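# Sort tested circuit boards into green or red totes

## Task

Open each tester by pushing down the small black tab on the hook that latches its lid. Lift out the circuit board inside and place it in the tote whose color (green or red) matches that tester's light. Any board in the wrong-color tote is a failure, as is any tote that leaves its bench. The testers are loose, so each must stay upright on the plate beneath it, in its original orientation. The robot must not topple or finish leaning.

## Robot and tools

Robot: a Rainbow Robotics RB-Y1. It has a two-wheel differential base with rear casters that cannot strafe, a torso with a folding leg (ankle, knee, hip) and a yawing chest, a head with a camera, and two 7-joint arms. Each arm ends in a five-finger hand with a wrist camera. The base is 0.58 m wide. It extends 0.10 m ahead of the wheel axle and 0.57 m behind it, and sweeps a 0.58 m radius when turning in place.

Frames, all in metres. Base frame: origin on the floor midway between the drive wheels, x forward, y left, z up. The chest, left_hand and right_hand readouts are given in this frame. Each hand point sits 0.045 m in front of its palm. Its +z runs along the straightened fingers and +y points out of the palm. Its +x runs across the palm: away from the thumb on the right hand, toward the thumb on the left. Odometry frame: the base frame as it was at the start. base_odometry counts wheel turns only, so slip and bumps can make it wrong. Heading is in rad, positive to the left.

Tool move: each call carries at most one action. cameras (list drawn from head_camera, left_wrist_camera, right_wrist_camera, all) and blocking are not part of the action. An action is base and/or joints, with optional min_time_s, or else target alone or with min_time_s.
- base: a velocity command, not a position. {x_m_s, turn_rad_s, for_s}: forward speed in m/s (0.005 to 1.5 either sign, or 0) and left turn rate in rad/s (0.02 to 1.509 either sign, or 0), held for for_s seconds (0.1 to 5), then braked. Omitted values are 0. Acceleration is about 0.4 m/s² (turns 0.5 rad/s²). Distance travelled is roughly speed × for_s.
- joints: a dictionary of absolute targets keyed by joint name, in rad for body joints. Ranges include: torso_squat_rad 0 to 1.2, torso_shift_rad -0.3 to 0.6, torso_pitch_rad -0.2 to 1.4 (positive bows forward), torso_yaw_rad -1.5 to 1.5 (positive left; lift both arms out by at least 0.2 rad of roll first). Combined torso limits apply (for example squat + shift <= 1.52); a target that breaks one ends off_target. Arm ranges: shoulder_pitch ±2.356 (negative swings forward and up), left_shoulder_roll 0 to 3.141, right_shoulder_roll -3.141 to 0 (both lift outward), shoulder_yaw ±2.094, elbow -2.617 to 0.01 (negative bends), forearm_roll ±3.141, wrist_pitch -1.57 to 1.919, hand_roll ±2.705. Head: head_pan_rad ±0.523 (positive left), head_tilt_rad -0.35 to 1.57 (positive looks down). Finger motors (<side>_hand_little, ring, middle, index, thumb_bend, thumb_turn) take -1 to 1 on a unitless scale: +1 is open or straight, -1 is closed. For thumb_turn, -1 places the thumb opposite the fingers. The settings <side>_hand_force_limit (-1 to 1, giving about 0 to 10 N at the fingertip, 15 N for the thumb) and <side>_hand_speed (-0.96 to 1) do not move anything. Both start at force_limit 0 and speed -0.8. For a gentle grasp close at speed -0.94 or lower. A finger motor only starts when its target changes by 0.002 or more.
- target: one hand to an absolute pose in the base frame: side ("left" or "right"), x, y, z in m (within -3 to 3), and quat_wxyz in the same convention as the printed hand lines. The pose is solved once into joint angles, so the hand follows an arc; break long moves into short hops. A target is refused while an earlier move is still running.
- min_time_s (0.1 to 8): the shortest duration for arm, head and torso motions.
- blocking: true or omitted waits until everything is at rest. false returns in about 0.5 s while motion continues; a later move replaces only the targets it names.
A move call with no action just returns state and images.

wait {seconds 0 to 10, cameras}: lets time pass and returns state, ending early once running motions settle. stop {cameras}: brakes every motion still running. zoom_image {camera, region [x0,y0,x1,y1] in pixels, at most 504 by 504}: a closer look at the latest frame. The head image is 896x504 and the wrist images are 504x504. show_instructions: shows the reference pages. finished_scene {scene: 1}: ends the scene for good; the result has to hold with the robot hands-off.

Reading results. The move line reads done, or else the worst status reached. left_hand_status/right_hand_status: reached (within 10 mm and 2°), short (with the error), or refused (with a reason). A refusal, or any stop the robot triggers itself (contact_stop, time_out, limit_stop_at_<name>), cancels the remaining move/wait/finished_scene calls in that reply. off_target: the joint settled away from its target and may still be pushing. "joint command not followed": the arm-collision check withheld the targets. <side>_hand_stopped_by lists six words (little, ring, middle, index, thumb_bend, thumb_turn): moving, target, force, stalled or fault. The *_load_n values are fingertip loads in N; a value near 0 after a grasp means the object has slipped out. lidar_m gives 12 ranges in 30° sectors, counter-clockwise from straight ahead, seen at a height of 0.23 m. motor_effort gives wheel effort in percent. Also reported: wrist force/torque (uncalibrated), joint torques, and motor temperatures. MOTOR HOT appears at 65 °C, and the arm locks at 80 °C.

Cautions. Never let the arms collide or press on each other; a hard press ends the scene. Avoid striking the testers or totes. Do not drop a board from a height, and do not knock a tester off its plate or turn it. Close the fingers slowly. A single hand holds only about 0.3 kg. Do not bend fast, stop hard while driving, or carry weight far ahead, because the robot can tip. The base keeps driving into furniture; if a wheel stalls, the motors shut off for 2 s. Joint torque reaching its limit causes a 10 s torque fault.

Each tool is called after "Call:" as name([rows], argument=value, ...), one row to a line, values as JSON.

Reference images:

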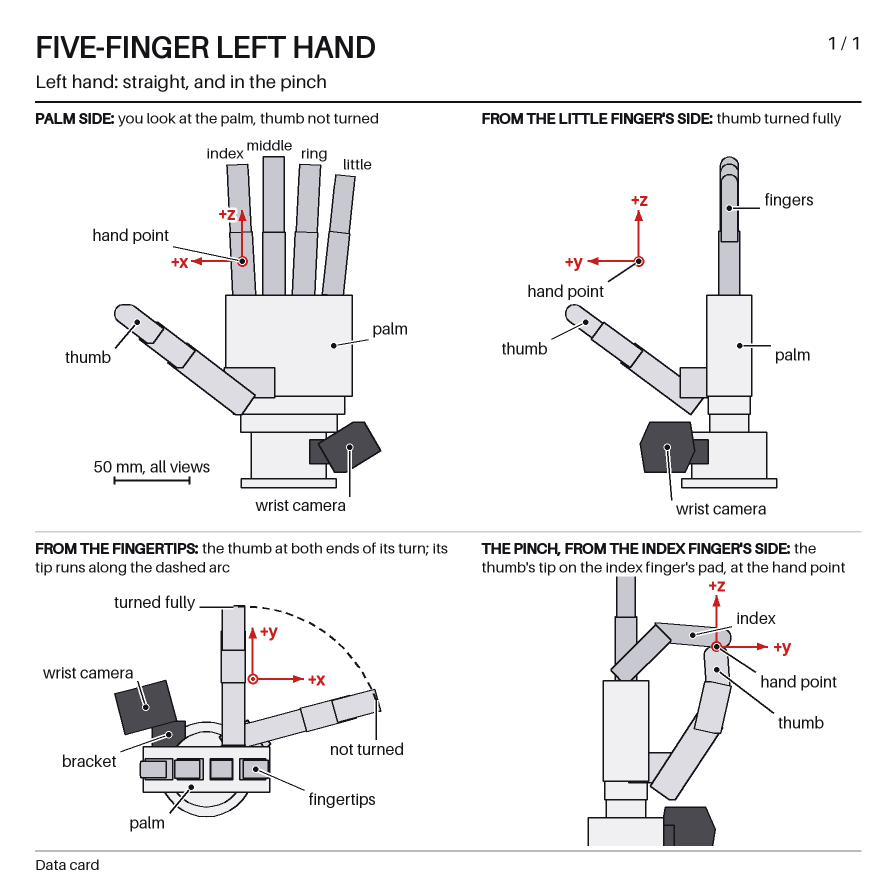

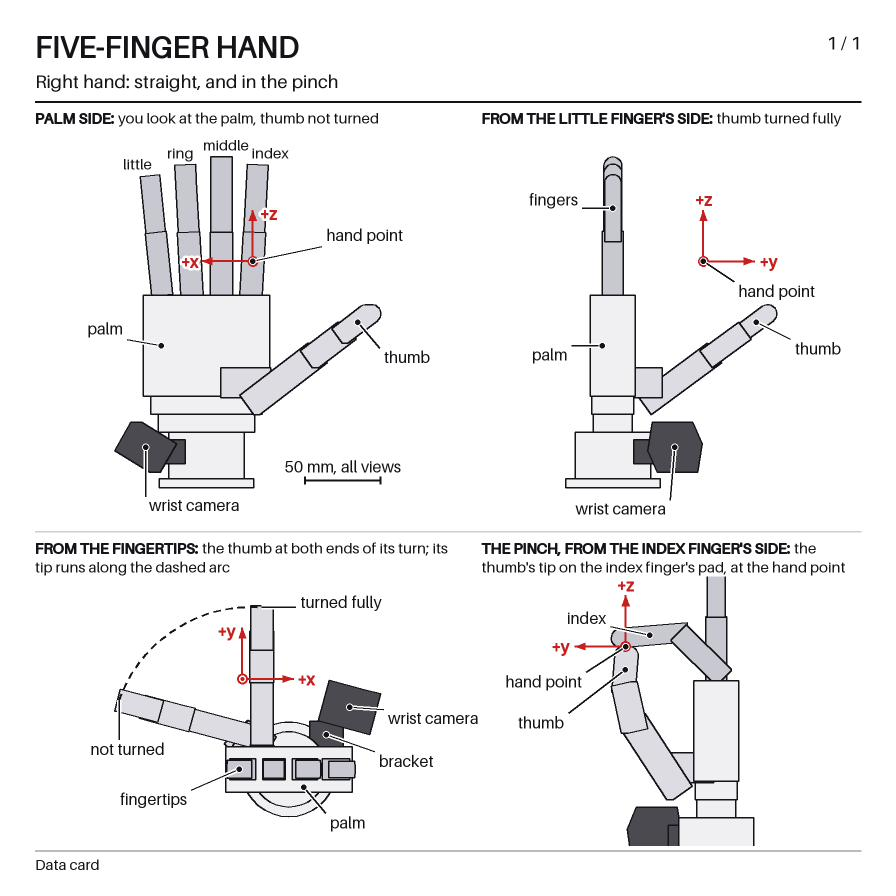

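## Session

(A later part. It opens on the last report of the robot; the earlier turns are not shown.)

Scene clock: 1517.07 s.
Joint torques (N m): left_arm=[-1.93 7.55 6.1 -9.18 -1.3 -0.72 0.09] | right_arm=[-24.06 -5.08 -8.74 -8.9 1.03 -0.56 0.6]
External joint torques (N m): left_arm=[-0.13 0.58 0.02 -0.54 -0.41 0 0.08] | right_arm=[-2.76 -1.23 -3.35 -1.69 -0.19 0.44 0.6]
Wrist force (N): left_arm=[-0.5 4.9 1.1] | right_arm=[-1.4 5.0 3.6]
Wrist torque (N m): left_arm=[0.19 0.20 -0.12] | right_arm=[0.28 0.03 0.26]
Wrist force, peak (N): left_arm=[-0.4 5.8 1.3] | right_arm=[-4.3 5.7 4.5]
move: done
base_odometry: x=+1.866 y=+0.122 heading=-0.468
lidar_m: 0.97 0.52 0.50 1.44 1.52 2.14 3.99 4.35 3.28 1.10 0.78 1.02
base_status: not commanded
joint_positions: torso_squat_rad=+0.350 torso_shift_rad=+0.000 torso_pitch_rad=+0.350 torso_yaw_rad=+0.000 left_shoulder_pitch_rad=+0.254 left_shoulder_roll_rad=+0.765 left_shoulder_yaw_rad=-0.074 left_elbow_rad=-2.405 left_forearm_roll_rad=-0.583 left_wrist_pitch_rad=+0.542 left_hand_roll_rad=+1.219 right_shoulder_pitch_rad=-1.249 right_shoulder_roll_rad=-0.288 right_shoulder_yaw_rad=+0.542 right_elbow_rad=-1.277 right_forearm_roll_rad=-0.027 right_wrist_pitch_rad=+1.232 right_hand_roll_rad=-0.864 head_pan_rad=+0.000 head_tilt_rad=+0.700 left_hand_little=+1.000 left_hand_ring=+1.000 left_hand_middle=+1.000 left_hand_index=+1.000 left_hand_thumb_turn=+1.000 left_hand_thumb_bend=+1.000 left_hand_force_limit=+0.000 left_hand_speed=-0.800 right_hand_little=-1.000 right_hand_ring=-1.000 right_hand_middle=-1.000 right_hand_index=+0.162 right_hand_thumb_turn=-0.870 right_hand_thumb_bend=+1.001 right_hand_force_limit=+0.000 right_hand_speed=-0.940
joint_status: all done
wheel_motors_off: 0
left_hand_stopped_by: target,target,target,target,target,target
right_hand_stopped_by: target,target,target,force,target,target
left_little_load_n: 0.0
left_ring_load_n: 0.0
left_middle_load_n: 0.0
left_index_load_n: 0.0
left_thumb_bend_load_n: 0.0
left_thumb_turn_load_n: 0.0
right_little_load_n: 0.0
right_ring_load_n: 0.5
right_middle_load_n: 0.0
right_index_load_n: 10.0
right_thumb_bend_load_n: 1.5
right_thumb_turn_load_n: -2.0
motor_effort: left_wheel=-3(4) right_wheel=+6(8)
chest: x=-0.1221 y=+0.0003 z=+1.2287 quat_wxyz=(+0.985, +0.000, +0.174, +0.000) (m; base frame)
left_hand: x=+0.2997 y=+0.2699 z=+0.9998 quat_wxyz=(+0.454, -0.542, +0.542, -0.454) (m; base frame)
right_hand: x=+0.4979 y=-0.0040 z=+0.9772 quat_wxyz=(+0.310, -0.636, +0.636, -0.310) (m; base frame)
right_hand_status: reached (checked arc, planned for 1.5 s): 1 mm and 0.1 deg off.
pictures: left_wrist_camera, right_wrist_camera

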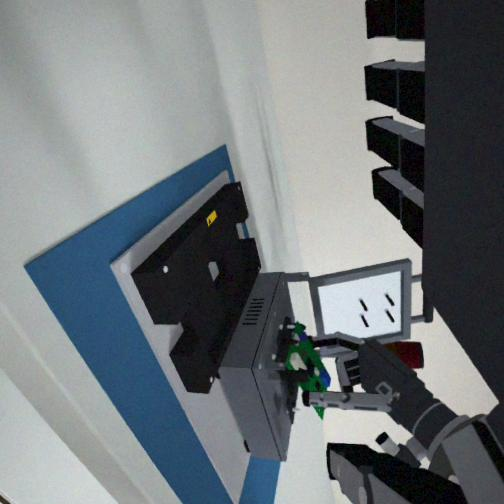

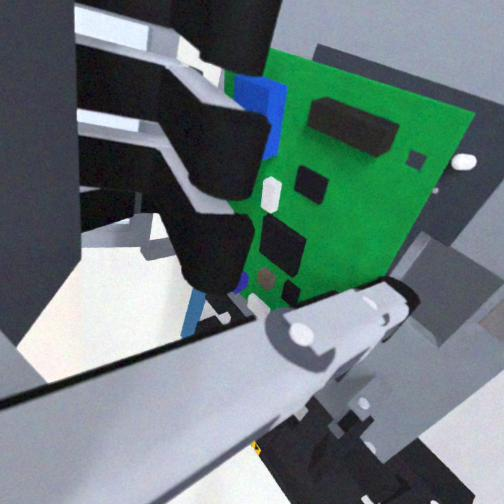

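Call:
move(target={"side":"right","x":0.4980,"y":-0.0042,"z":1.0,"quat_wxyz":[0.31,-0.6355,0.6355,-0.31]}, min_time_s=2.5)

Call:
move(target={"side":"right","x":0.4980,"y":-0.0042,"z":1.03,"quat_wxyz":[0.31,-0.6355,0.6355,-0.31]}, min_time_s=2.5, cameras=["left_wrist_camera","right_wrist_camera","head_camera"])

Scene clock: 1525.40 s.
Joint torques (N m): left_arm=[-1.22 7.58 6.85 -9.4 -1.08 -0.62 0.05] | right_arm=[-24.39 -5.3 -8.57 -8.8 1.04 -0.61 0.72]
External joint torques (N m): left_arm=[0.58 0.6 0.78 -0.76 -0.2 0.1 0.05] | right_arm=[-2.94 -1.19 -3.07 -1.74 -0.18 0.42 0.71]
Wrist force (N): left_arm=[-1.1 5.0 1.1] | right_arm=[-1.3 5.0 3.9]
Wrist torque (N m): left_arm=[0.18 0.30 -0.19] | right_arm=[0.24 0.01 0.27]
Wrist force, peak (N): left_arm=[-0.8 5.6 1.6] | right_arm=[-1.4 5.1 3.9]
move: done
base_odometry: x=+1.866 y=+0.122 heading=-0.468
lidar_m: 0.98 0.52 0.49 1.44 1.52 2.13 3.99 4.36 3.28 1.09 0.77 1.01
base_status: not commanded
joint_positions: torso_squat_rad=+0.350 torso_shift_rad=+0.000 torso_pitch_rad=+0.350 torso_yaw_rad=+0.000 left_shoulder_pitch_rad=+0.254 left_shoulder_roll_rad=+0.765 left_shoulder_yaw_rad=-0.074 left_elbow_rad=-2.405 left_forearm_roll_rad=-0.583 left_wrist_pitch_rad=+0.542 left_hand_roll_rad=+1.219 right_shoulder_pitch_rad=-1.278 right_shoulder_roll_rad=-0.299 right_shoulder_yaw_rad=+0.523 right_elbow_rad=-1.313 right_forearm_roll_rad=-0.052 right_wrist_pitch_rad=+1.288 right_hand_roll_rad=-0.841 head_pan_rad=+0.000 head_tilt_rad=+0.700 left_hand_little=+1.000 left_hand_ring=+1.000 left_hand_middle=+1.000 left_hand_index=+1.000 left_hand_thumb_turn=+1.000 left_hand_thumb_bend=+1.000 left_hand_force_limit=+0.000 left_hand_speed=-0.800 right_hand_little=-1.000 right_hand_ring=-1.000 right_hand_middle=-1.000 right_hand_index=+0.162 right_hand_thumb_turn=-0.870 right_hand_thumb_bend=+1.001 right_hand_force_limit=+0.000 right_hand_speed=-0.940
joint_status: all done
wheel_motors_off: 0
left_hand_stopped_by: target,target,target,target,target,target
right_hand_stopped_by: target,target,target,force,target,target
left_little_load_n: 0.0
left_ring_load_n: 0.0
left_middle_load_n: 0.0
left_index_load_n: 0.0
left_thumb_bend_load_n: 0.0
left_thumb_turn_load_n: 0.0
right_little_load_n: 0.0
right_ring_load_n: 0.0
right_middle_load_n: 0.0
right_index_load_n: 10.0
right_thumb_bend_load_n: 1.5
right_thumb_turn_load_n: -2.5
motor_effort: left_wheel=-3(4) right_wheel=+6(8)
chest: x=-0.1221 y=+0.0003 z=+1.2287 quat_wxyz=(+0.985, +0.000, +0.174, +0.000) (m; base frame)
left_hand: x=+0.2997 y=+0.2699 z=+0.9998 quat_wxyz=(+0.454, -0.542, +0.542, -0.454) (m; base frame)
right_hand: x=+0.4977 y=-0.0041 z=+0.9994 quat_wxyz=(+0.310, -0.636, +0.636, -0.310) (m; base frame)
right_hand_status: reached (checked arc, planned for 2.5 s): 1 mm and 0.1 deg off.
pictures: none

Scene clock: 1528.23 s.
Joint torques (N m): left_arm=[-1.63 7.65 6.56 -9.35 -1.29 -0.62 -0.22] | right_arm=[-24.72 -5.71 -8.83 -8.66 0.97 -0.69 0.74]
External joint torques (N m): left_arm=[0.17 0.67 0.49 -0.7 -0.41 0.11 -0.23] | right_arm=[-3.03 -1.23 -3.22 -1.81 -0.23 0.37 0.74]
Wrist force (N): left_arm=[-0.3 5.0 1.5] | right_arm=[-1.7 4.8 3.8]
Wrist torque (N m): left_arm=[0.18 0.13 -0.15] | right_arm=[0.21 0.07 0.25]
Wrist force, peak (N): left_arm=[-0.5 5.8 1.0] | right_arm=[-1.7 5.2 3.7]
move: done
base_odometry: x=+1.866 y=+0.122 heading=-0.468
lidar_m: 0.98 0.51 0.50 1.44 1.52 2.12 3.99 4.36 3.28 1.10 0.78 1.02
base_status: not commanded
joint_positions: torso_squat_rad=+0.350 torso_shift_rad=+0.000 torso_pitch_rad=+0.350 torso_yaw_rad=+0.000 left_shoulder_pitch_rad=+0.254 left_shoulder_roll_rad=+0.765 left_shoulder_yaw_rad=-0.074 left_elbow_rad=-2.405 left_forearm_roll_rad=-0.583 left_wrist_pitch_rad=+0.542 left_hand_roll_rad=+1.219 right_shoulder_pitch_rad=-1.324 right_shoulder_roll_rad=-0.311 right_shoulder_yaw_rad=+0.495 right_elbow_rad=-1.346 right_forearm_roll_rad=-0.085 right_wrist_pitch_rad=+1.358 right_hand_roll_rad=-0.813 head_pan_rad=+0.000 head_tilt_rad=+0.700 left_hand_little=+1.000 left_hand_ring=+1.000 left_hand_middle=+1.000 left_hand_index=+1.000 left_hand_thumb_turn=+1.000 left_hand_thumb_bend=+1.000 left_hand_force_limit=+0.000 left_hand_speed=-0.800 right_hand_little=-1.000 right_hand_ring=-1.000 right_hand_middle=-1.000 right_hand_index=+0.162 right_hand_thumb_turn=-0.870 right_hand_thumb_bend=+1.001 right_hand_force_limit=+0.000 right_hand_speed=-0.940
joint_status: all done
wheel_motors_off: 0
left_hand_stopped_by: target,target,target,target,target,target
right_hand_stopped_by: target,target,target,force,target,target
left_little_load_n: 0.0
left_ring_load_n: 0.0
left_middle_load_n: 0.0
left_index_load_n: 0.0
left_thumb_bend_load_n: 0.0
left_thumb_turn_load_n: -0.5
right_little_load_n: 0.0
right_ring_load_n: 0.0
right_middle_load_n: 0.0
right_index_load_n: 10.0
right_thumb_bend_load_n: 1.5
right_thumb_turn_load_n: -2.5
motor_effort: left_wheel=-3(4) right_wheel=+7(8)
chest: x=-0.1221 y=+0.0003 z=+1.2287 quat_wxyz=(+0.985, +0.000, +0.174, +0.000) (m; base frame)
left_hand: x=+0.2997 y=+0.2699 z=+0.9998 quat_wxyz=(+0.454, -0.542, +0.542, -0.454) (m; base frame)
right_hand: x=+0.4978 y=-0.0041 z=+1.0293 quat_wxyz=(+0.310, -0.636, +0.636, -0.310) (m; base frame)
right_hand_status: reached (checked arc, planned for 2.5 s): 1 mm and 0.1 deg off.
pictures: head_camera, left_wrist_camera, right_wrist_camera

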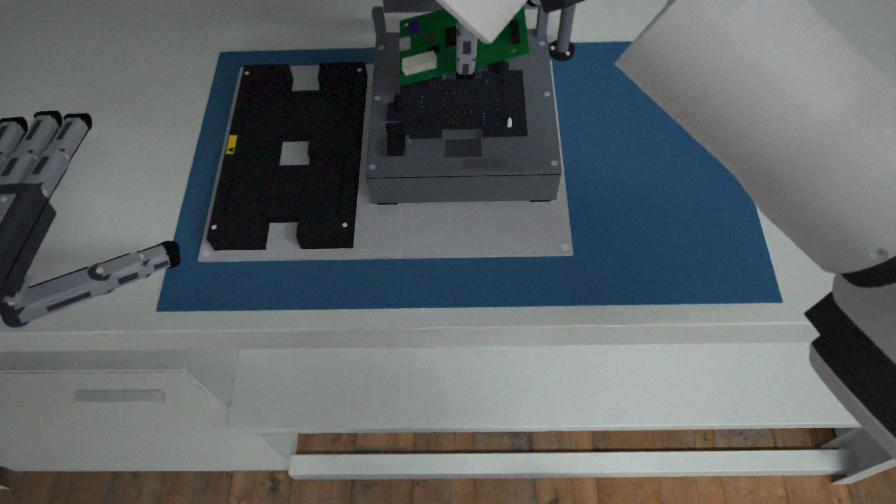

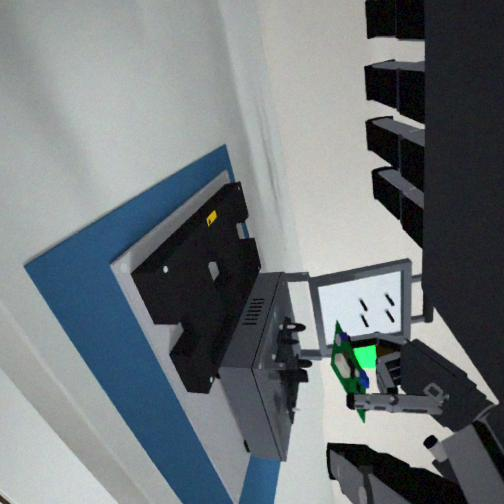

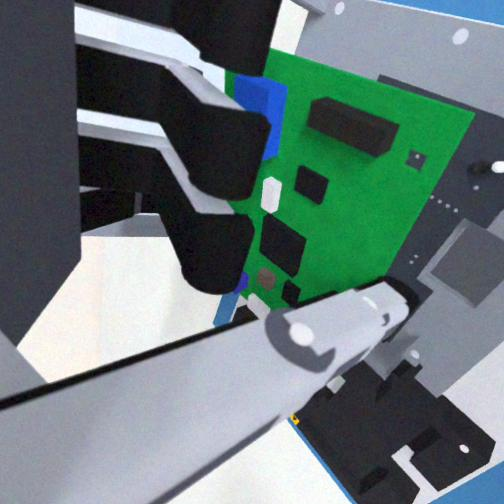

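Call:
move(target={"side":"right","x":0.47,"y":-0.03,"z":1.08,"quat_wxyz":[0.31,-0.6355,0.6355,-0.31]}, min_time_s=2.5)

Call:
move(target={"side":"right","x":0.40,"y":-0.12,"z":1.09,"quat_wxyz":[0.31,-0.6355,0.6355,-0.31]}, min_time_s=3, cameras=["left_wrist_camera","right_wrist_camera","head_camera"])

Scene clock: 1539.00 s.
Joint torques (N m): left_arm=[-1.72 7.84 6.99 -9.33 -1.2 -0.85 0.01] | right_arm=[-20.23 -5.92 -9.18 -7.66 0.9 -0.86 0.69]
External joint torques (N m): left_arm=[0.08 0.86 0.92 -0.69 -0.31 -0.13 0.01] | right_arm=[0.52 -0.91 -3.05 -1.65 -0.27 0.25 0.68]
Wrist force (N): left_arm=[-0.8 5.0 1.6] | right_arm=[-1.5 4.9 3.7]
Wrist torque (N m): left_arm=[0.18 0.24 -0.17] | right_arm=[0.24 0.04 0.23]
Wrist force, peak (N): left_arm=[-0.5 5.7 1.4] | right_arm=[-1.7 5.2 3.9]
move: done
base_odometry: x=+1.866 y=+0.122 heading=-0.468
lidar_m: 0.98 0.51 0.49 1.45 1.52 2.14 3.99 4.36 3.29 1.09 0.77 1.02
base_status: not commanded
joint_positions: torso_squat_rad=+0.350 torso_shift_rad=+0.000 torso_pitch_rad=+0.350 torso_yaw_rad=+0.000 left_shoulder_pitch_rad=+0.254 left_shoulder_roll_rad=+0.765 left_shoulder_yaw_rad=-0.074 left_elbow_rad=-2.405 left_forearm_roll_rad=-0.583 left_wrist_pitch_rad=+0.542 left_hand_roll_rad=+1.219 right_shoulder_pitch_rad=-1.308 right_shoulder_roll_rad=-0.399 right_shoulder_yaw_rad=+0.437 right_elbow_rad=-1.600 right_forearm_roll_rad=-0.155 right_wrist_pitch_rad=+1.563 right_hand_roll_rad=-0.772 head_pan_rad=+0.000 head_tilt_rad=+0.700 left_hand_little=+1.000 left_hand_ring=+1.000 left_hand_middle=+1.000 left_hand_index=+1.000 left_hand_thumb_turn=+1.000 left_hand_thumb_bend=+1.000 left_hand_force_limit=+0.000 left_hand_speed=-0.800 right_hand_little=-1.000 right_hand_ring=-1.000 right_hand_middle=-1.000 right_hand_index=+0.162 right_hand_thumb_turn=-0.870 right_hand_thumb_bend=+1.001 right_hand_force_limit=+0.000 right_hand_speed=-0.940
joint_status: all done
wheel_motors_off: 0
left_hand_stopped_by: target,target,target,target,target,target
right_hand_stopped_by: target,target,target,force,target,target
left_little_load_n: 0.0
left_ring_load_n: 0.0
left_middle_load_n: 0.0
left_index_load_n: -0.5
left_thumb_bend_load_n: 0.0
left_thumb_turn_load_n: -0.5
right_little_load_n: 0.0
right_ring_load_n: 0.0
right_middle_load_n: 0.0
right_index_load_n: 10.0
right_thumb_bend_load_n: 1.5
right_thumb_turn_load_n: -2.5
motor_effort: left_wheel=-3(4) right_wheel=+6(8)
chest: x=-0.1221 y=+0.0003 z=+1.2287 quat_wxyz=(+0.985, +0.000, +0.174, +0.000) (m; base frame)
left_hand: x=+0.2997 y=+0.2699 z=+0.9998 quat_wxyz=(+0.454, -0.542, +0.542, -0.454) (m; base frame)
right_hand: x=+0.4699 y=-0.0298 z=+1.0799 quat_wxyz=(+0.310, -0.636, +0.635, -0.310) (m; base frame)
right_hand_status: reached (checked arc, planned for 2.5 s): 0 mm and 0.0 deg off.
pictures: none

Scene clock: 1542.33 s.
Joint torques (N m): left_arm=[-1.56 7.44 6.69 -9.24 -1.25 -0.62 -0.04] | right_arm=[-16.26 -7.73 -9.28 -6.02 0.91 -0.92 0.61]
External joint torques (N m): left_arm=[0.24 0.47 0.62 -0.6 -0.36 0.1 -0.05] | right_arm=[0.55 -1.17 -2.77 -1.37 -0.2 0.21 0.61]
Wrist force (N): left_arm=[-0.6 4.9 1.7] | right_arm=[-1.5 4.8 3.7]
Wrist torque (N m): left_arm=[0.16 0.21 -0.14] | right_arm=[0.23 0.06 0.23]
Wrist force, peak (N): left_arm=[-0.2 5.7 1.0] | right_arm=[-1.4 5.3 3.7]
move: done
base_odometry: x=+1.866 y=+0.122 heading=-0.468
lidar_m: 0.98 0.51 0.50 1.44 1.51 2.13 4.00 4.36 3.28 1.09 0.78 1.01
base_status: not commanded
joint_positions: torso_squat_rad=+0.350 torso_shift_rad=+0.000 torso_pitch_rad=+0.350 torso_yaw_rad=+0.000 left_shoulder_pitch_rad=+0.254 left_shoulder_roll_rad=+0.765 left_shoulder_yaw_rad=-0.074 left_elbow_rad=-2.405 left_forearm_roll_rad=-0.583 left_wrist_pitch_rad=+0.542 left_hand_roll_rad=+1.219 right_shoulder_pitch_rad=-1.055 right_shoulder_roll_rad=-0.620 right_shoulder_yaw_rad=+0.297 right_elbow_rad=-2.084 right_forearm_roll_rad=-0.289 right_wrist_pitch_rad=+1.748 right_hand_roll_rad=-0.744 head_pan_rad=+0.000 head_tilt_rad=+0.700 left_hand_little=+1.000 left_hand_ring=+1.000 left_hand_middle=+1.000 left_hand_index=+1.000 left_hand_thumb_turn=+1.000 left_hand_thumb_bend=+1.000 left_hand_force_limit=+0.000 left_hand_speed=-0.800 right_hand_little=-1.000 right_hand_ring=-1.000 right_hand_middle=-1.000 right_hand_index=+0.162 right_hand_thumb_turn=-0.870 right_hand_thumb_bend=+1.001 right_hand_force_limit=+0.000 right_hand_speed=-0.940
joint_status: all done
wheel_motors_off: 0
left_hand_stopped_by: target,target,target,target,target,target
right_hand_stopped_by: target,target,target,force,target,target
left_little_load_n: 0.0
left_ring_load_n: 0.0
left_middle_load_n: 0.0
left_index_load_n: 0.0
left_thumb_bend_load_n: 0.0
left_thumb_turn_load_n: 0.0
right_little_load_n: 0.0
right_ring_load_n: 0.0
right_middle_load_n: 0.0
right_index_load_n: 9.5
right_thumb_bend_load_n: 1.5
right_thumb_turn_load_n: -2.0
motor_effort: left_wheel=-4(4) right_wheel=+7(8)
chest: x=-0.1221 y=+0.0003 z=+1.2287 quat_wxyz=(+0.985, +0.000, +0.174, +0.000) (m; base frame)
left_hand: x=+0.2997 y=+0.2699 z=+0.9998 quat_wxyz=(+0.454, -0.542, +0.542, -0.454) (m; base frame)
right_hand: x=+0.4003 y=-0.1197 z=+1.0898 quat_wxyz=(+0.307, -0.636, +0.636, -0.311) (m; base frame)
right_hand_status: reached (checked arc, planned for 3.0 s): 1 mm and 0.3 deg off.
pictures: head_camera, left_wrist_camera, right_wrist_camera

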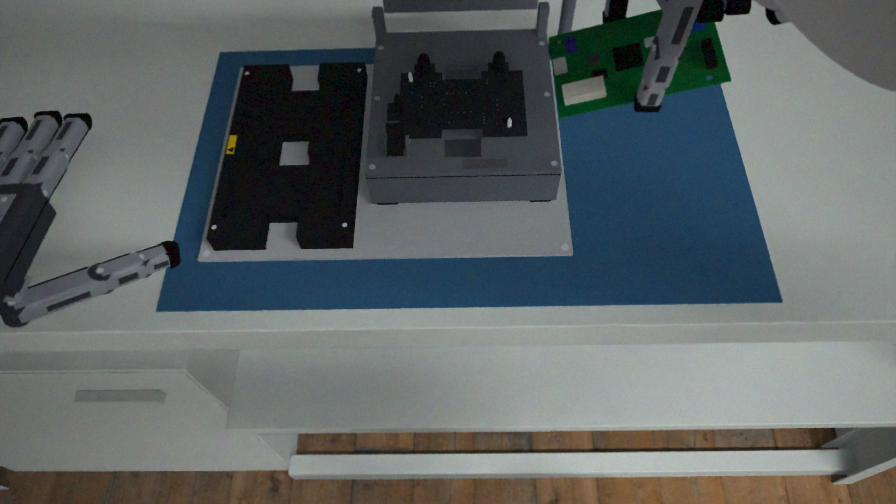

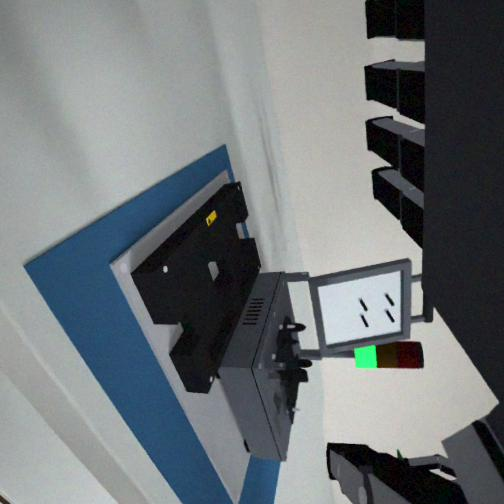

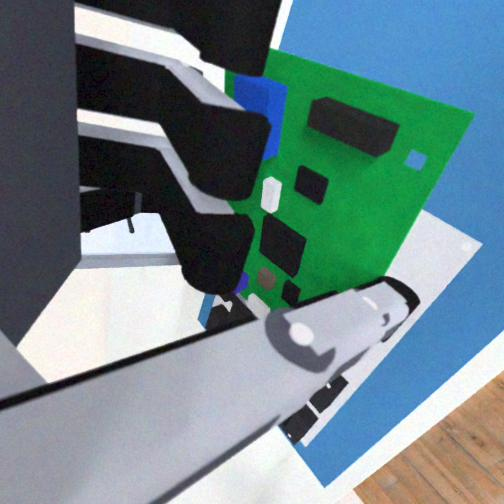

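Call:
move(base={"x_m_s":-0.2,"for_s":2.75}, cameras=["head_camera","right_wrist_camera"])

Scene clock: 1552.50 s.
Joint torques (N m): left_arm=[-2.29 6.87 6.19 -9 -1.16 -0.76 -0.05] | right_arm=[-16.74 -7.15 -9.37 -5.61 1.01 -1.04 0.66]
External joint torques (N m): left_arm=[-0.5 -0.1 0.12 -0.36 -0.27 -0.04 -0.06] | right_arm=[0.07 -0.59 -2.87 -0.96 -0.11 0.09 0.65]
Wrist force (N): left_arm=[-0.5 5.3 1.5] | right_arm=[-1.6 4.8 4.0]
Wrist torque (N m): left_arm=[0.25 0.20 -0.18] | right_arm=[0.21 0.06 0.23]
Wrist force, peak (N): left_arm=[-1.1 5.6 1.0] | right_arm=[-1.4 5.2 4.0]
move: done
base_odometry: x=+1.373 y=+0.372 heading=-0.468
lidar_m: 1.38 0.96 1.27 1.47 1.54 2.17 3.44 4.09 3.27 2.91 1.35 1.11
base_status: done (sent for 2.77 of 2.77 s)
joint_positions: torso_squat_rad=+0.350 torso_shift_rad=+0.000 torso_pitch_rad=+0.350 torso_yaw_rad=+0.000 left_shoulder_pitch_rad=+0.254 left_shoulder_roll_rad=+0.765 left_shoulder_yaw_rad=-0.074 left_elbow_rad=-2.405 left_forearm_roll_rad=-0.583 left_wrist_pitch_rad=+0.542 left_hand_roll_rad=+1.219 right_shoulder_pitch_rad=-1.055 right_shoulder_roll_rad=-0.620 right_shoulder_yaw_rad=+0.296 right_elbow_rad=-2.084 right_forearm_roll_rad=-0.289 right_wrist_pitch_rad=+1.748 right_hand_roll_rad=-0.744 head_pan_rad=+0.000 head_tilt_rad=+0.700 left_hand_little=+1.000 left_hand_ring=+1.000 left_hand_middle=+1.000 left_hand_index=+1.000 left_hand_thumb_turn=+1.000 left_hand_thumb_bend=+1.000 left_hand_force_limit=+0.000 left_hand_speed=-0.800 right_hand_little=-1.000 right_hand_ring=-1.000 right_hand_middle=-1.000 right_hand_index=+0.162 right_hand_thumb_turn=-0.870 right_hand_thumb_bend=+1.001 right_hand_force_limit=+0.000 right_hand_speed=-0.940
joint_status: not commanded
wheel_motors_off: 0
left_hand_stopped_by: target,target,target,target,target,target
right_hand_stopped_by: target,target,target,force,target,target
left_little_load_n: 0.0
left_ring_load_n: 0.0
left_middle_load_n: 0.0
left_index_load_n: 0.0
left_thumb_bend_load_n: 0.0
left_thumb_turn_load_n: 0.0
right_little_load_n: 0.0
right_ring_load_n: 0.0
right_middle_load_n: 0.0
right_index_load_n: 10.0
right_thumb_bend_load_n: 1.5
right_thumb_turn_load_n: -2.5
motor_effort: left_wheel=-2(19) right_wheel=+6(15)
chest: x=-0.1219 y=+0.0003 z=+1.2287 quat_wxyz=(+0.985, +0.000, +0.174, +0.000) (m; base frame)
left_hand: x=+0.2998 y=+0.2699 z=+0.9996 quat_wxyz=(+0.454, -0.542, +0.543, -0.453) (m; base frame)
right_hand: x=+0.4004 y=-0.1197 z=+1.0897 quat_wxyz=(+0.307, -0.636, +0.636, -0.311) (m; base frame)
pictures: head_camera, right_wrist_camera

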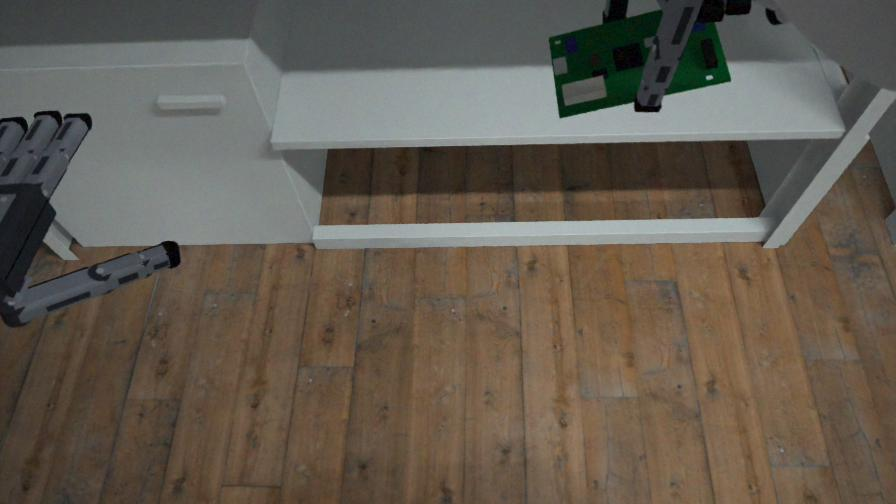

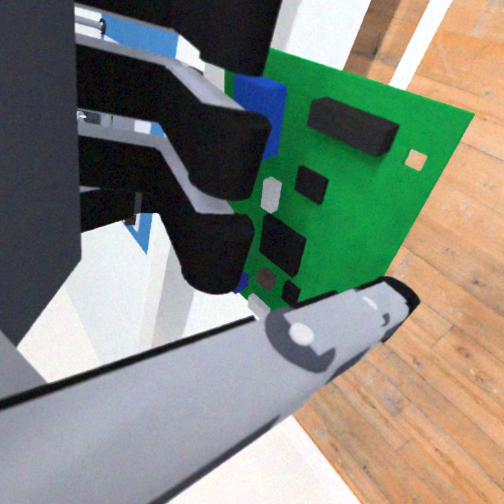

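Call:
move(base={"turn_rad_s":-0.516,"for_s":5}, joints={"head_tilt_rad":0.2}, cameras=["head_camera","right_wrist_camera"])

Scene clock: 1566.20 s.
Joint torques (N m): left_arm=[-2.16 7.37 5.56 -9.21 -1.25 -0.67 -0.03] | right_arm=[-16.98 -7.52 -8.9 -5.65 1.14 -0.96 0.74]
External joint torques (N m): left_arm=[-0.37 0.4 -0.51 -0.57 -0.37 0.06 -0.04] | right_arm=[-0.17 -0.96 -2.4 -1 0.03 0.17 0.73]
Wrist force (N): left_arm=[-0.5 5.0 1.1] | right_arm=[-1.4 4.9 3.7]
Wrist torque (N m): left_arm=[0.18 0.17 -0.14] | right_arm=[0.24 0.03 0.24]
Wrist force, peak (N): left_arm=[-0.6 5.7 2.0] | right_arm=[-1.4 5.1 4.0]
move: done
base_odometry: x=+1.373 y=+0.372 heading=-3.048
lidar_m: 4.09 3.24 2.87 1.17 1.13 1.22 0.98 1.29 1.45 1.54 2.25 3.44
base_status: done (sent for 5 of 5 s)
joint_positions: torso_squat_rad=+0.350 torso_shift_rad=+0.000 torso_pitch_rad=+0.350 torso_yaw_rad=+0.000 left_shoulder_pitch_rad=+0.254 left_shoulder_roll_rad=+0.765 left_shoulder_yaw_rad=-0.074 left_elbow_rad=-2.405 left_forearm_roll_rad=-0.583 left_wrist_pitch_rad=+0.542 left_hand_roll_rad=+1.219 right_shoulder_pitch_rad=-1.055 right_shoulder_roll_rad=-0.620 right_shoulder_yaw_rad=+0.296 right_elbow_rad=-2.084 right_forearm_roll_rad=-0.289 right_wrist_pitch_rad=+1.748 right_hand_roll_rad=-0.744 head_pan_rad=+0.000 head_tilt_rad=+0.200 left_hand_little=+1.000 left_hand_ring=+1.000 left_hand_middle=+1.000 left_hand_index=+1.000 left_hand_thumb_turn=+1.000 left_hand_thumb_bend=+1.000 left_hand_force_limit=+0.000 left_hand_speed=-0.800 right_hand_little=-1.000 right_hand_ring=-1.000 right_hand_middle=-1.000 right_hand_index=+0.162 right_hand_thumb_turn=-0.870 right_hand_thumb_bend=+1.001 right_hand_force_limit=+0.000 right_hand_speed=-0.940
joint_status: all done
wheel_motors_off: 0
left_hand_stopped_by: target,target,target,target,target,target
right_hand_stopped_by: target,target,target,force,target,target
left_little_load_n: 0.0
left_ring_load_n: 0.0
left_middle_load_n: 0.0
left_index_load_n: 0.0
left_thumb_bend_load_n: 0.0
left_thumb_turn_load_n: 0.0
right_little_load_n: 0.0
right_ring_load_n: 0.0
right_middle_load_n: 0.0
right_index_load_n: 10.0
right_thumb_bend_load_n: 1.5
right_thumb_turn_load_n: -2.0
motor_effort: left_wheel=+3(20) right_wheel=+2(29)
chest: x=-0.1219 y=+0.0003 z=+1.2287 quat_wxyz=(+0.985, +0.000, +0.174, +0.000) (m; base frame)
left_hand: x=+0.2998 y=+0.2699 z=+0.9996 quat_wxyz=(+0.454, -0.542, +0.543, -0.453) (m; base frame)
right_hand: x=+0.4004 y=-0.1197 z=+1.0897 quat_wxyz=(+0.307, -0.636, +0.636, -0.311) (m; base frame)
pictures: head_camera, right_wrist_camera

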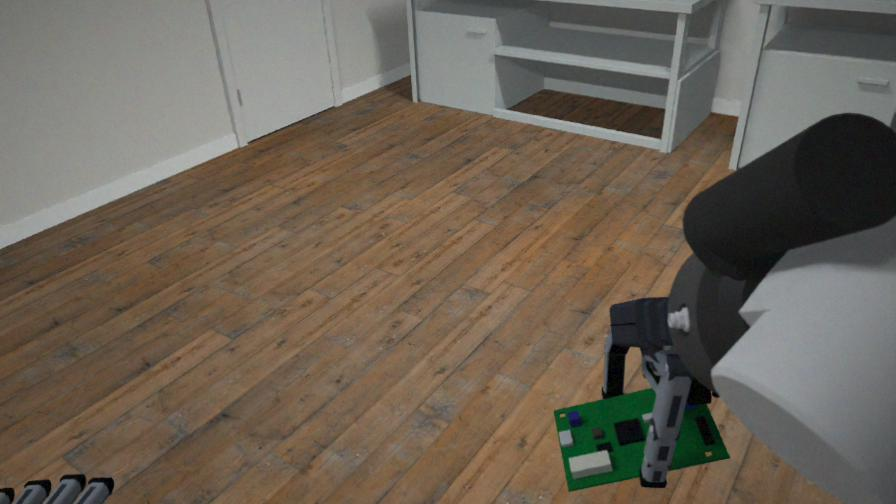

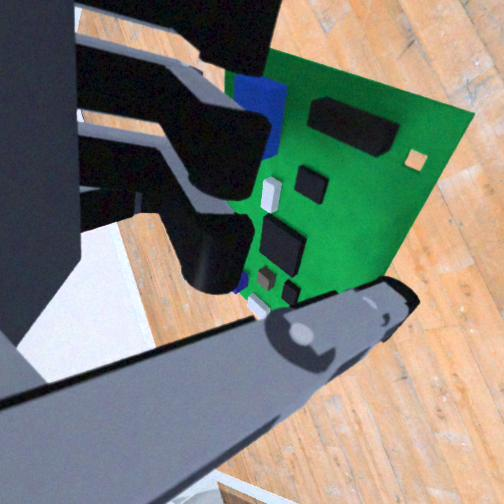

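Call:
move(joints={"head_tilt_rad":-0.15}, cameras=["head_camera"])

Scene clock: 1571.10 s.
Joint torques (N m): left_arm=[-2.44 7.42 6.51 -9.32 -1.21 -0.5 0.04] | right_arm=[-16.83 -7.44 -9.33 -5.6 1.02 -0.95 0.65]
External joint torques (N m): left_arm=[-0.64 0.44 0.44 -0.67 -0.32 0.22 0.03] | right_arm=[-0.02 -0.88 -2.83 -0.95 -0.09 0.18 0.65]
Wrist force (N): left_arm=[-0.1 5.1 1.6] | right_arm=[-1.4 5.1 3.8]
Wrist torque (N m): left_arm=[0.19 0.12 -0.13] | right_arm=[0.27 0.03 0.24]
Wrist force, peak (N): left_arm=[-0.6 5.6 1.5] | right_arm=[-1.7 5.2 3.8]
move: done
base_odometry: x=+1.373 y=+0.372 heading=-3.048
lidar_m: 4.08 3.23 2.87 1.16 1.13 1.23 0.98 1.30 1.45 1.54 2.25 3.44
base_status: not commanded
joint_positions: torso_squat_rad=+0.350 torso_shift_rad=+0.000 torso_pitch_rad=+0.350 torso_yaw_rad=+0.000 left_shoulder_pitch_rad=+0.254 left_shoulder_roll_rad=+0.765 left_shoulder_yaw_rad=-0.074 left_elbow_rad=-2.405 left_forearm_roll_rad=-0.583 left_wrist_pitch_rad=+0.542 left_hand_roll_rad=+1.219 right_shoulder_pitch_rad=-1.055 right_shoulder_roll_rad=-0.620 right_shoulder_yaw_rad=+0.296 right_elbow_rad=-2.084 right_forearm_roll_rad=-0.289 right_wrist_pitch_rad=+1.748 right_hand_roll_rad=-0.744 head_pan_rad=+0.000 head_tilt_rad=-0.150 left_hand_little=+1.000 left_hand_ring=+1.000 left_hand_middle=+1.000 left_hand_index=+1.000 left_hand_thumb_turn=+1.000 left_hand_thumb_bend=+1.000 left_hand_force_limit=+0.000 left_hand_speed=-0.800 right_hand_little=-1.000 right_hand_ring=-1.000 right_hand_middle=-1.000 right_hand_index=+0.162 right_hand_thumb_turn=-0.870 right_hand_thumb_bend=+1.001 right_hand_force_limit=+0.000 right_hand_speed=-0.940
joint_status: all done
wheel_motors_off: 0
left_hand_stopped_by: target,target,target,target,target,target
right_hand_stopped_by: target,target,target,force,target,target
left_little_load_n: 0.0
left_ring_load_n: -0.5
left_middle_load_n: 0.0
left_index_load_n: 0.0
left_thumb_bend_load_n: 0.0
left_thumb_turn_load_n: -0.5
right_little_load_n: 0.0
right_ring_load_n: 0.0
right_middle_load_n: 0.0
right_index_load_n: 10.0
right_thumb_bend_load_n: 1.5
right_thumb_turn_load_n: -2.0
motor_effort: left_wheel=+3(3) right_wheel=+2(3)
chest: x=-0.1219 y=+0.0003 z=+1.2287 quat_wxyz=(+0.985, +0.000, +0.174, +0.000) (m; base frame)
left_hand: x=+0.2998 y=+0.2699 z=+0.9996 quat_wxyz=(+0.454, -0.542, +0.543, -0.453) (m; base frame)
right_hand: x=+0.4004 y=-0.1197 z=+1.0897 quat_wxyz=(+0.307, -0.636, +0.636, -0.311) (m; base frame)
pictures: head_camera

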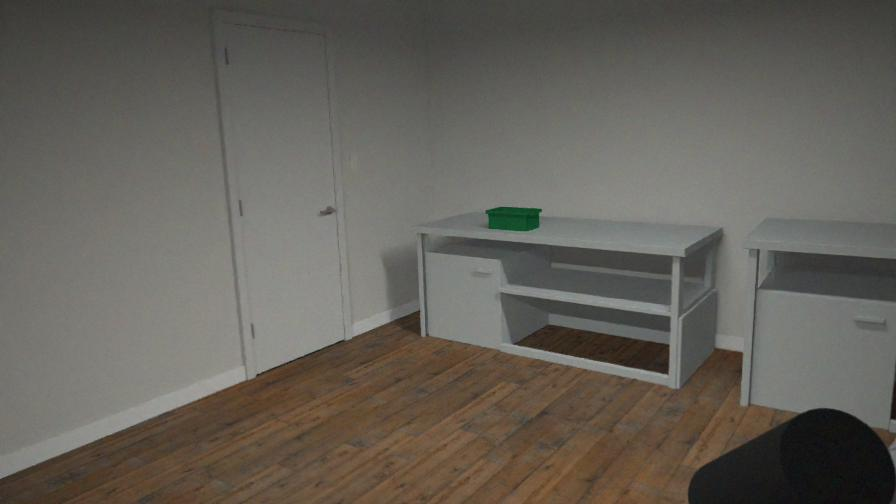

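Call:
move(base={"x_m_s":0.4,"for_s":5}, joints={"head_tilt_rad":0.0}, cameras=["head_camera","right_wrist_camera"])

Scene clock: 1625.33 s.
Joint torques (N m): left_arm=[-1.8 7.52 5.84 -9.18 -1.11 -0.42 0.01] | right_arm=[-16.9 -7.54 -9.11 -5.65 1.14 -0.88 0.76]
External joint torques (N m): left_arm=[0 0.54 -0.23 -0.54 -0.23 0.3 0.01] | right_arm=[-0.1 -0.99 -2.61 -1 0.02 0.25 0.76]
Wrist force (N): left_arm=[-1.1 5.1 1.4] | right_arm=[-1.6 5.0 3.8]
Wrist torque (N m): left_arm=[0.22 0.32 -0.18] | right_arm=[0.24 0.06 0.23]
Wrist force, peak (N): left_arm=[-0.6 5.6 1.7] | right_arm=[-1.6 5.0 4.2]
move: done
base_odometry: x=-0.619 y=+0.184 heading=-3.048
lidar_m: 2.10 2.08 2.04 2.18 2.60 2.52 2.94 2.64 2.58 2.75 1.81 1.78
base_status: done (sent for 5 of 5 s)
joint_positions: torso_squat_rad=+0.350 torso_shift_rad=+0.000 torso_pitch_rad=+0.350 torso_yaw_rad=+0.000 left_shoulder_pitch_rad=+0.254 left_shoulder_roll_rad=+0.765 left_shoulder_yaw_rad=-0.074 left_elbow_rad=-2.405 left_forearm_roll_rad=-0.583 left_wrist_pitch_rad=+0.542 left_hand_roll_rad=+1.219 right_shoulder_pitch_rad=-1.054 right_shoulder_roll_rad=-0.620 right_shoulder_yaw_rad=+0.296 right_elbow_rad=-2.084 right_forearm_roll_rad=-0.289 right_wrist_pitch_rad=+1.748 right_hand_roll_rad=-0.744 head_pan_rad=+0.000 head_tilt_rad=+0.000 left_hand_little=+1.000 left_hand_ring=+1.000 left_hand_middle=+1.000 left_hand_index=+1.000 left_hand_thumb_turn=+1.000 left_hand_thumb_bend=+1.000 left_hand_force_limit=+0.000 left_hand_speed=-0.800 right_hand_little=-1.000 right_hand_ring=-1.000 right_hand_middle=-1.000 right_hand_index=+0.162 right_hand_thumb_turn=-0.870 right_hand_thumb_bend=+1.001 right_hand_force_limit=+0.000 right_hand_speed=-0.940
joint_status: all done
wheel_motors_off: 0
left_hand_stopped_by: target,target,target,target,target,target
right_hand_stopped_by: target,target,target,force,target,target
left_little_load_n: 0.0
left_ring_load_n: 0.0
left_middle_load_n: 0.0
left_index_load_n: 0.0
left_thumb_bend_load_n: 0.0
left_thumb_turn_load_n: -0.5
right_little_load_n: 0.0
right_ring_load_n: 0.0
right_middle_load_n: 0.0
right_index_load_n: 9.5
right_thumb_bend_load_n: 1.5
right_thumb_turn_load_n: -2.5
motor_effort: left_wheel=-1(22) right_wheel=+1(29)
chest: x=-0.1218 y=+0.0003 z=+1.2287 quat_wxyz=(+0.985, +0.000, +0.174, +0.000) (m; base frame)
left_hand: x=+0.2999 y=+0.2699 z=+0.9996 quat_wxyz=(+0.454, -0.542, +0.543, -0.453) (m; base frame)
right_hand: x=+0.4005 y=-0.1197 z=+1.0895 quat_wxyz=(+0.307, -0.636, +0.636, -0.311) (m; base frame)
pictures: head_camera, right_wrist_camera

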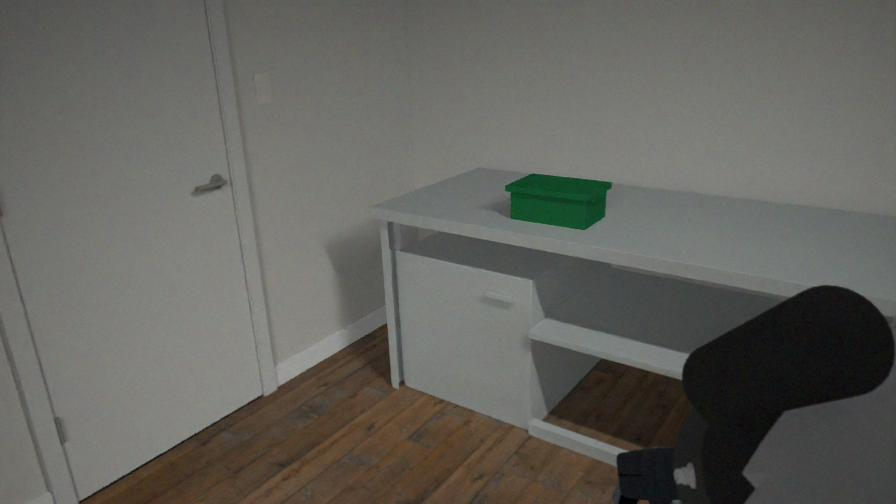

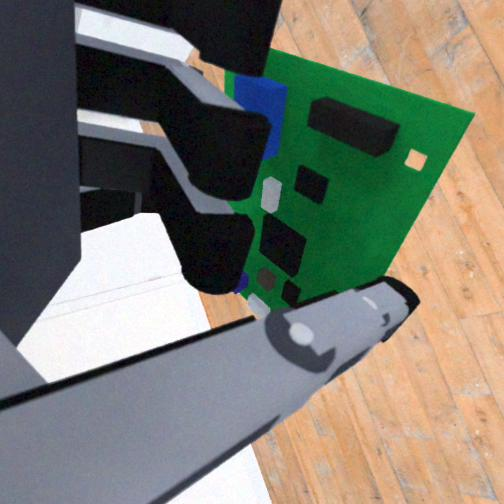

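Call:
move(base={"turn_rad_s":0.1,"for_s":1})

Call:
move(base={"x_m_s":0.3,"for_s":4.3})

Call:
move(base={"turn_rad_s":-0.3,"for_s":2.17}, joints={"head_tilt_rad":0.4}, cameras=["head_camera","left_wrist_camera"])

Scene clock: 1647.07 s.
Joint torques (N m): left_arm=[-1.75 7.5 6.44 -9.25 -1.12 -0.76 -0.12] | right_arm=[-16.89 -7.3 -9.28 -5.65 1.11 -1.04 0.73]
External joint torques (N m): left_arm=[0.04 0.52 0.36 -0.61 -0.23 -0.04 -0.12] | right_arm=[-0.08 -0.74 -2.78 -1 -0.01 0.09 0.72]
Wrist force (N): left_arm=[-1.0 5.2 1.5] | right_arm=[-1.4 4.9 3.7]
Wrist torque (N m): left_arm=[0.20 0.29 -0.19] | right_arm=[0.24 0.03 0.24]
Wrist force, peak (N): left_arm=[-1.0 5.8 1.0] | right_arm=[-1.6 5.1 4.0]
move: done
base_odometry: x=-0.619 y=+0.184 heading=-2.948
lidar_m: 2.10 2.05 2.05 2.27 2.57 2.53 2.96 2.60 2.58 2.85 1.80 1.79
base_status: done (sent for 1 of 1 s)
joint_positions: torso_squat_rad=+0.350 torso_shift_rad=+0.000 torso_pitch_rad=+0.350 torso_yaw_rad=+0.000 left_shoulder_pitch_rad=+0.254 left_shoulder_roll_rad=+0.765 left_shoulder_yaw_rad=-0.074 left_elbow_rad=-2.405 left_forearm_roll_rad=-0.583 left_wrist_pitch_rad=+0.542 left_hand_roll_rad=+1.219 right_shoulder_pitch_rad=-1.054 right_shoulder_roll_rad=-0.620 right_shoulder_yaw_rad=+0.296 right_elbow_rad=-2.084 right_forearm_roll_rad=-0.289 right_wrist_pitch_rad=+1.748 right_hand_roll_rad=-0.744 head_pan_rad=+0.000 head_tilt_rad=+0.000 left_hand_little=+1.000 left_hand_ring=+1.000 left_hand_middle=+1.000 left_hand_index=+1.000 left_hand_thumb_turn=+1.000 left_hand_thumb_bend=+1.000 left_hand_force_limit=+0.000 left_hand_speed=-0.800 right_hand_little=-1.000 right_hand_ring=-1.000 right_hand_middle=-1.000 right_hand_index=+0.162 right_hand_thumb_turn=-0.870 right_hand_thumb_bend=+1.001 right_hand_force_limit=+0.000 right_hand_speed=-0.940
joint_status: not commanded
wheel_motors_off: 0
left_hand_stopped_by: target,target,target,target,target,target
right_hand_stopped_by: target,target,target,force,target,target
left_little_load_n: 0.0
left_ring_load_n: 0.0
left_middle_load_n: 0.0
left_index_load_n: 0.0
left_thumb_bend_load_n: 0.0
left_thumb_turn_load_n: 0.0
right_little_load_n: 0.0
right_ring_load_n: 0.0
right_middle_load_n: 0.0
right_index_load_n: 10.0
right_thumb_bend_load_n: 1.5
right_thumb_turn_load_n: -2.0
motor_effort: left_wheel=-4(16) right_wheel=-1(22)
chest: x=-0.1218 y=+0.0003 z=+1.2287 quat_wxyz=(+0.985, +0.000, +0.174, +0.000) (m; base frame)
left_hand: x=+0.2999 y=+0.2699 z=+0.9996 quat_wxyz=(+0.454, -0.542, +0.543, -0.453) (m; base frame)
right_hand: x=+0.4005 y=-0.1197 z=+1.0895 quat_wxyz=(+0.307, -0.636, +0.636, -0.311) (m; base frame)
pictures: none

Scene clock: 1652.80 s.
Joint torques (N m): left_arm=[-1.64 7.05 6.35 -9.03 -1.07 -0.54 -0.15] | right_arm=[-16.77 -7.19 -8.91 -5.71 1.08 -0.91 0.7]
External joint torques (N m): left_arm=[0.16 0.07 0.28 -0.39 -0.18 0.18 -0.15] | right_arm=[0.04 -0.64 -2.41 -1.06 -0.04 0.22 0.69]
Wrist force (N): left_arm=[-0.6 5.4 1.2] | right_arm=[-1.6 4.8 3.8]
Wrist torque (N m): left_arm=[0.26 0.21 -0.15] | right_arm=[0.23 0.07 0.23]
Wrist force, peak (N): left_arm=[-0.7 5.6 1.5] | right_arm=[-1.5 5.2 3.8]
move: done
base_odometry: x=-1.885 y=-0.064 heading=-2.948
lidar_m: 0.95 1.21 1.19 1.35 2.16 3.55 4.17 3.43 1.95 1.23 1.51 0.87
base_status: done (sent for 4.3 of 4.3 s)
joint_positions: torso_squat_rad=+0.350 torso_shift_rad=+0.000 torso_pitch_rad=+0.350 torso_yaw_rad=+0.000 left_shoulder_pitch_rad=+0.254 left_shoulder_roll_rad=+0.765 left_shoulder_yaw_rad=-0.074 left_elbow_rad=-2.405 left_forearm_roll_rad=-0.583 left_wrist_pitch_rad=+0.542 left_hand_roll_rad=+1.219 right_shoulder_pitch_rad=-1.054 right_shoulder_roll_rad=-0.620 right_shoulder_yaw_rad=+0.296 right_elbow_rad=-2.084 right_forearm_roll_rad=-0.289 right_wrist_pitch_rad=+1.748 right_hand_roll_rad=-0.744 head_pan_rad=+0.000 head_tilt_rad=+0.000 left_hand_little=+1.000 left_hand_ring=+1.000 left_hand_middle=+1.000 left_hand_index=+1.000 left_hand_thumb_turn=+1.000 left_hand_thumb_bend=+1.000 left_hand_force_limit=+0.000 left_hand_speed=-0.800 right_hand_little=-1.000 right_hand_ring=-1.000 right_hand_middle=-1.000 right_hand_index=+0.162 right_hand_thumb_turn=-0.870 right_hand_thumb_bend=+1.001 right_hand_force_limit=+0.000 right_hand_speed=-0.940
joint_status: not commanded
wheel_motors_off: 0
left_hand_stopped_by: target,target,target,target,target,target
right_hand_stopped_by: target,target,target,force,target,target
left_little_load_n: 0.0
left_ring_load_n: 0.0
left_middle_load_n: 0.0
left_index_load_n: 0.0
left_thumb_bend_load_n: 0.0
left_thumb_turn_load_n: 0.0
right_little_load_n: 0.0
right_ring_load_n: 0.0
right_middle_load_n: 0.0
right_index_load_n: 9.5
right_thumb_bend_load_n: 1.5
right_thumb_turn_load_n: -2.0
motor_effort: left_wheel=+2(22) right_wheel=-4(26)
chest: x=-0.1218 y=+0.0003 z=+1.2287 quat_wxyz=(+0.985, +0.000, +0.174, +0.000) (m; base frame)
left_hand: x=+0.2999 y=+0.2699 z=+0.9996 quat_wxyz=(+0.454, -0.542, +0.543, -0.453) (m; base frame)
right_hand: x=+0.4005 y=-0.1197 z=+1.0895 quat_wxyz=(+0.307, -0.636, +0.636, -0.311) (m; base frame)
pictures: none

Scene clock: 1655.90 s.
Joint torques (N m): left_arm=[-1.25 7.17 6.33 -9.05 -1.31 -0.54 0.01] | right_arm=[-17 -7.21 -9.07 -5.77 1.11 -1.01 0.67]
External joint torques (N m): left_arm=[0.54 0.19 0.26 -0.41 -0.43 0.18 0] | right_arm=[-0.2 -0.65 -2.57 -1.12 -0.01 0.12 0.67]
Wrist force (N): left_arm=[-0.9 5.1 1.3] | right_arm=[-1.4 4.9 3.9]
Wrist torque (N m): left_arm=[0.19 0.26 -0.19] | right_arm=[0.23 0.04 0.23]
Wrist force, peak (N): left_arm=[-0.5 5.6 1.6] | right_arm=[-1.5 5.1 3.8]
move: done
base_odometry: x=-1.885 y=-0.064 heading=+2.686
lidar_m: 0.87 0.91 1.24 1.21 1.31 1.85 3.53 3.69 3.49 3.16 1.23 1.44
base_status: done (sent for 2.17 of 2.17 s)
joint_positions: torso_squat_rad=+0.350 torso_shift_rad=+0.000 torso_pitch_rad=+0.350 torso_yaw_rad=+0.000 left_shoulder_pitch_rad=+0.254 left_shoulder_roll_rad=+0.765 left_shoulder_yaw_rad=-0.074 left_elbow_rad=-2.405 left_forearm_roll_rad=-0.583 left_wrist_pitch_rad=+0.542 left_hand_roll_rad=+1.219 right_shoulder_pitch_rad=-1.054 right_shoulder_roll_rad=-0.620 right_shoulder_yaw_rad=+0.296 right_elbow_rad=-2.084 right_forearm_roll_rad=-0.289 right_wrist_pitch_rad=+1.748 right_hand_roll_rad=-0.744 head_pan_rad=+0.000 head_tilt_rad=+0.400 left_hand_little=+1.000 left_hand_ring=+1.000 left_hand_middle=+1.000 left_hand_index=+1.000 left_hand_thumb_turn=+1.000 left_hand_thumb_bend=+1.000 left_hand_force_limit=+0.000 left_hand_speed=-0.800 right_hand_little=-1.000 right_hand_ring=-1.000 right_hand_middle=-1.000 right_hand_index=+0.162 right_hand_thumb_turn=-0.870 right_hand_thumb_bend=+1.001 right_hand_force_limit=+0.000 right_hand_speed=-0.940
joint_status: all done
wheel_motors_off: 0
left_hand_stopped_by: target,target,target,target,target,target
right_hand_stopped_by: target,target,target,force,target,target
left_little_load_n: 0.0
left_ring_load_n: 0.0
left_middle_load_n: 0.0
left_index_load_n: 0.0
left_thumb_bend_load_n: 0.0
left_thumb_turn_load_n: -0.5
right_little_load_n: 0.0
right_ring_load_n: 0.0
right_middle_load_n: 0.0
right_index_load_n: 10.0
right_thumb_bend_load_n: 1.5
right_thumb_turn_load_n: -2.5
motor_effort: left_wheel=+3(17) right_wheel=+0(26)
chest: x=-0.1218 y=+0.0003 z=+1.2287 quat_wxyz=(+0.985, +0.000, +0.174, +0.000) (m; base frame)
left_hand: x=+0.2999 y=+0.2699 z=+0.9996 quat_wxyz=(+0.454, -0.542, +0.543, -0.453) (m; base frame)
right_hand: x=+0.4005 y=-0.1197 z=+1.0895 quat_wxyz=(+0.307, -0.636, +0.636, -0.311) (m; base frame)
pictures: head_camera, left_wrist_camera

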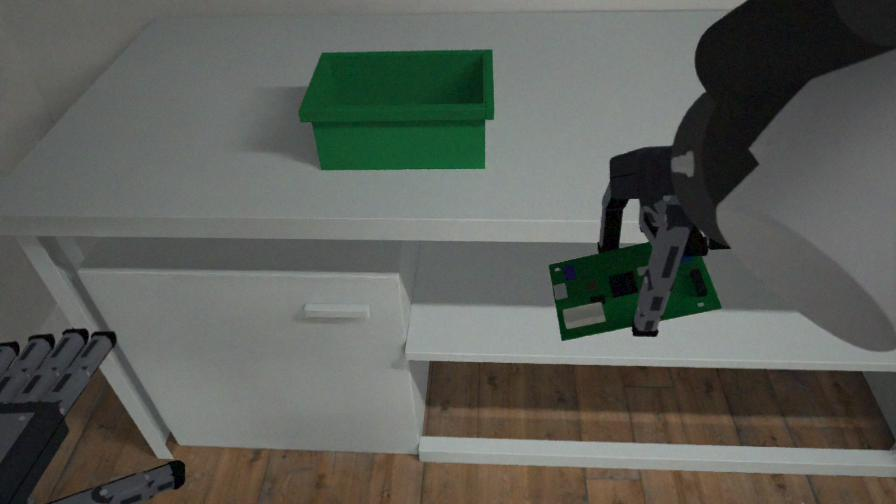

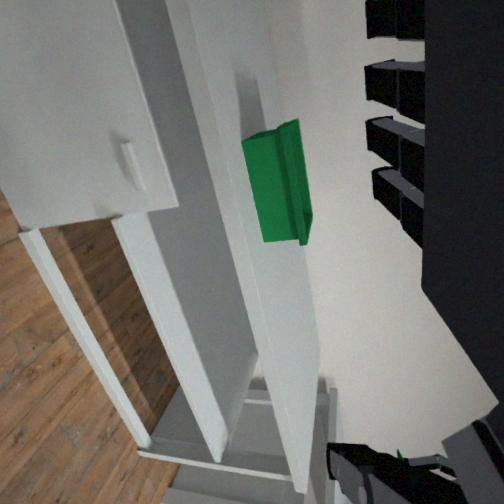

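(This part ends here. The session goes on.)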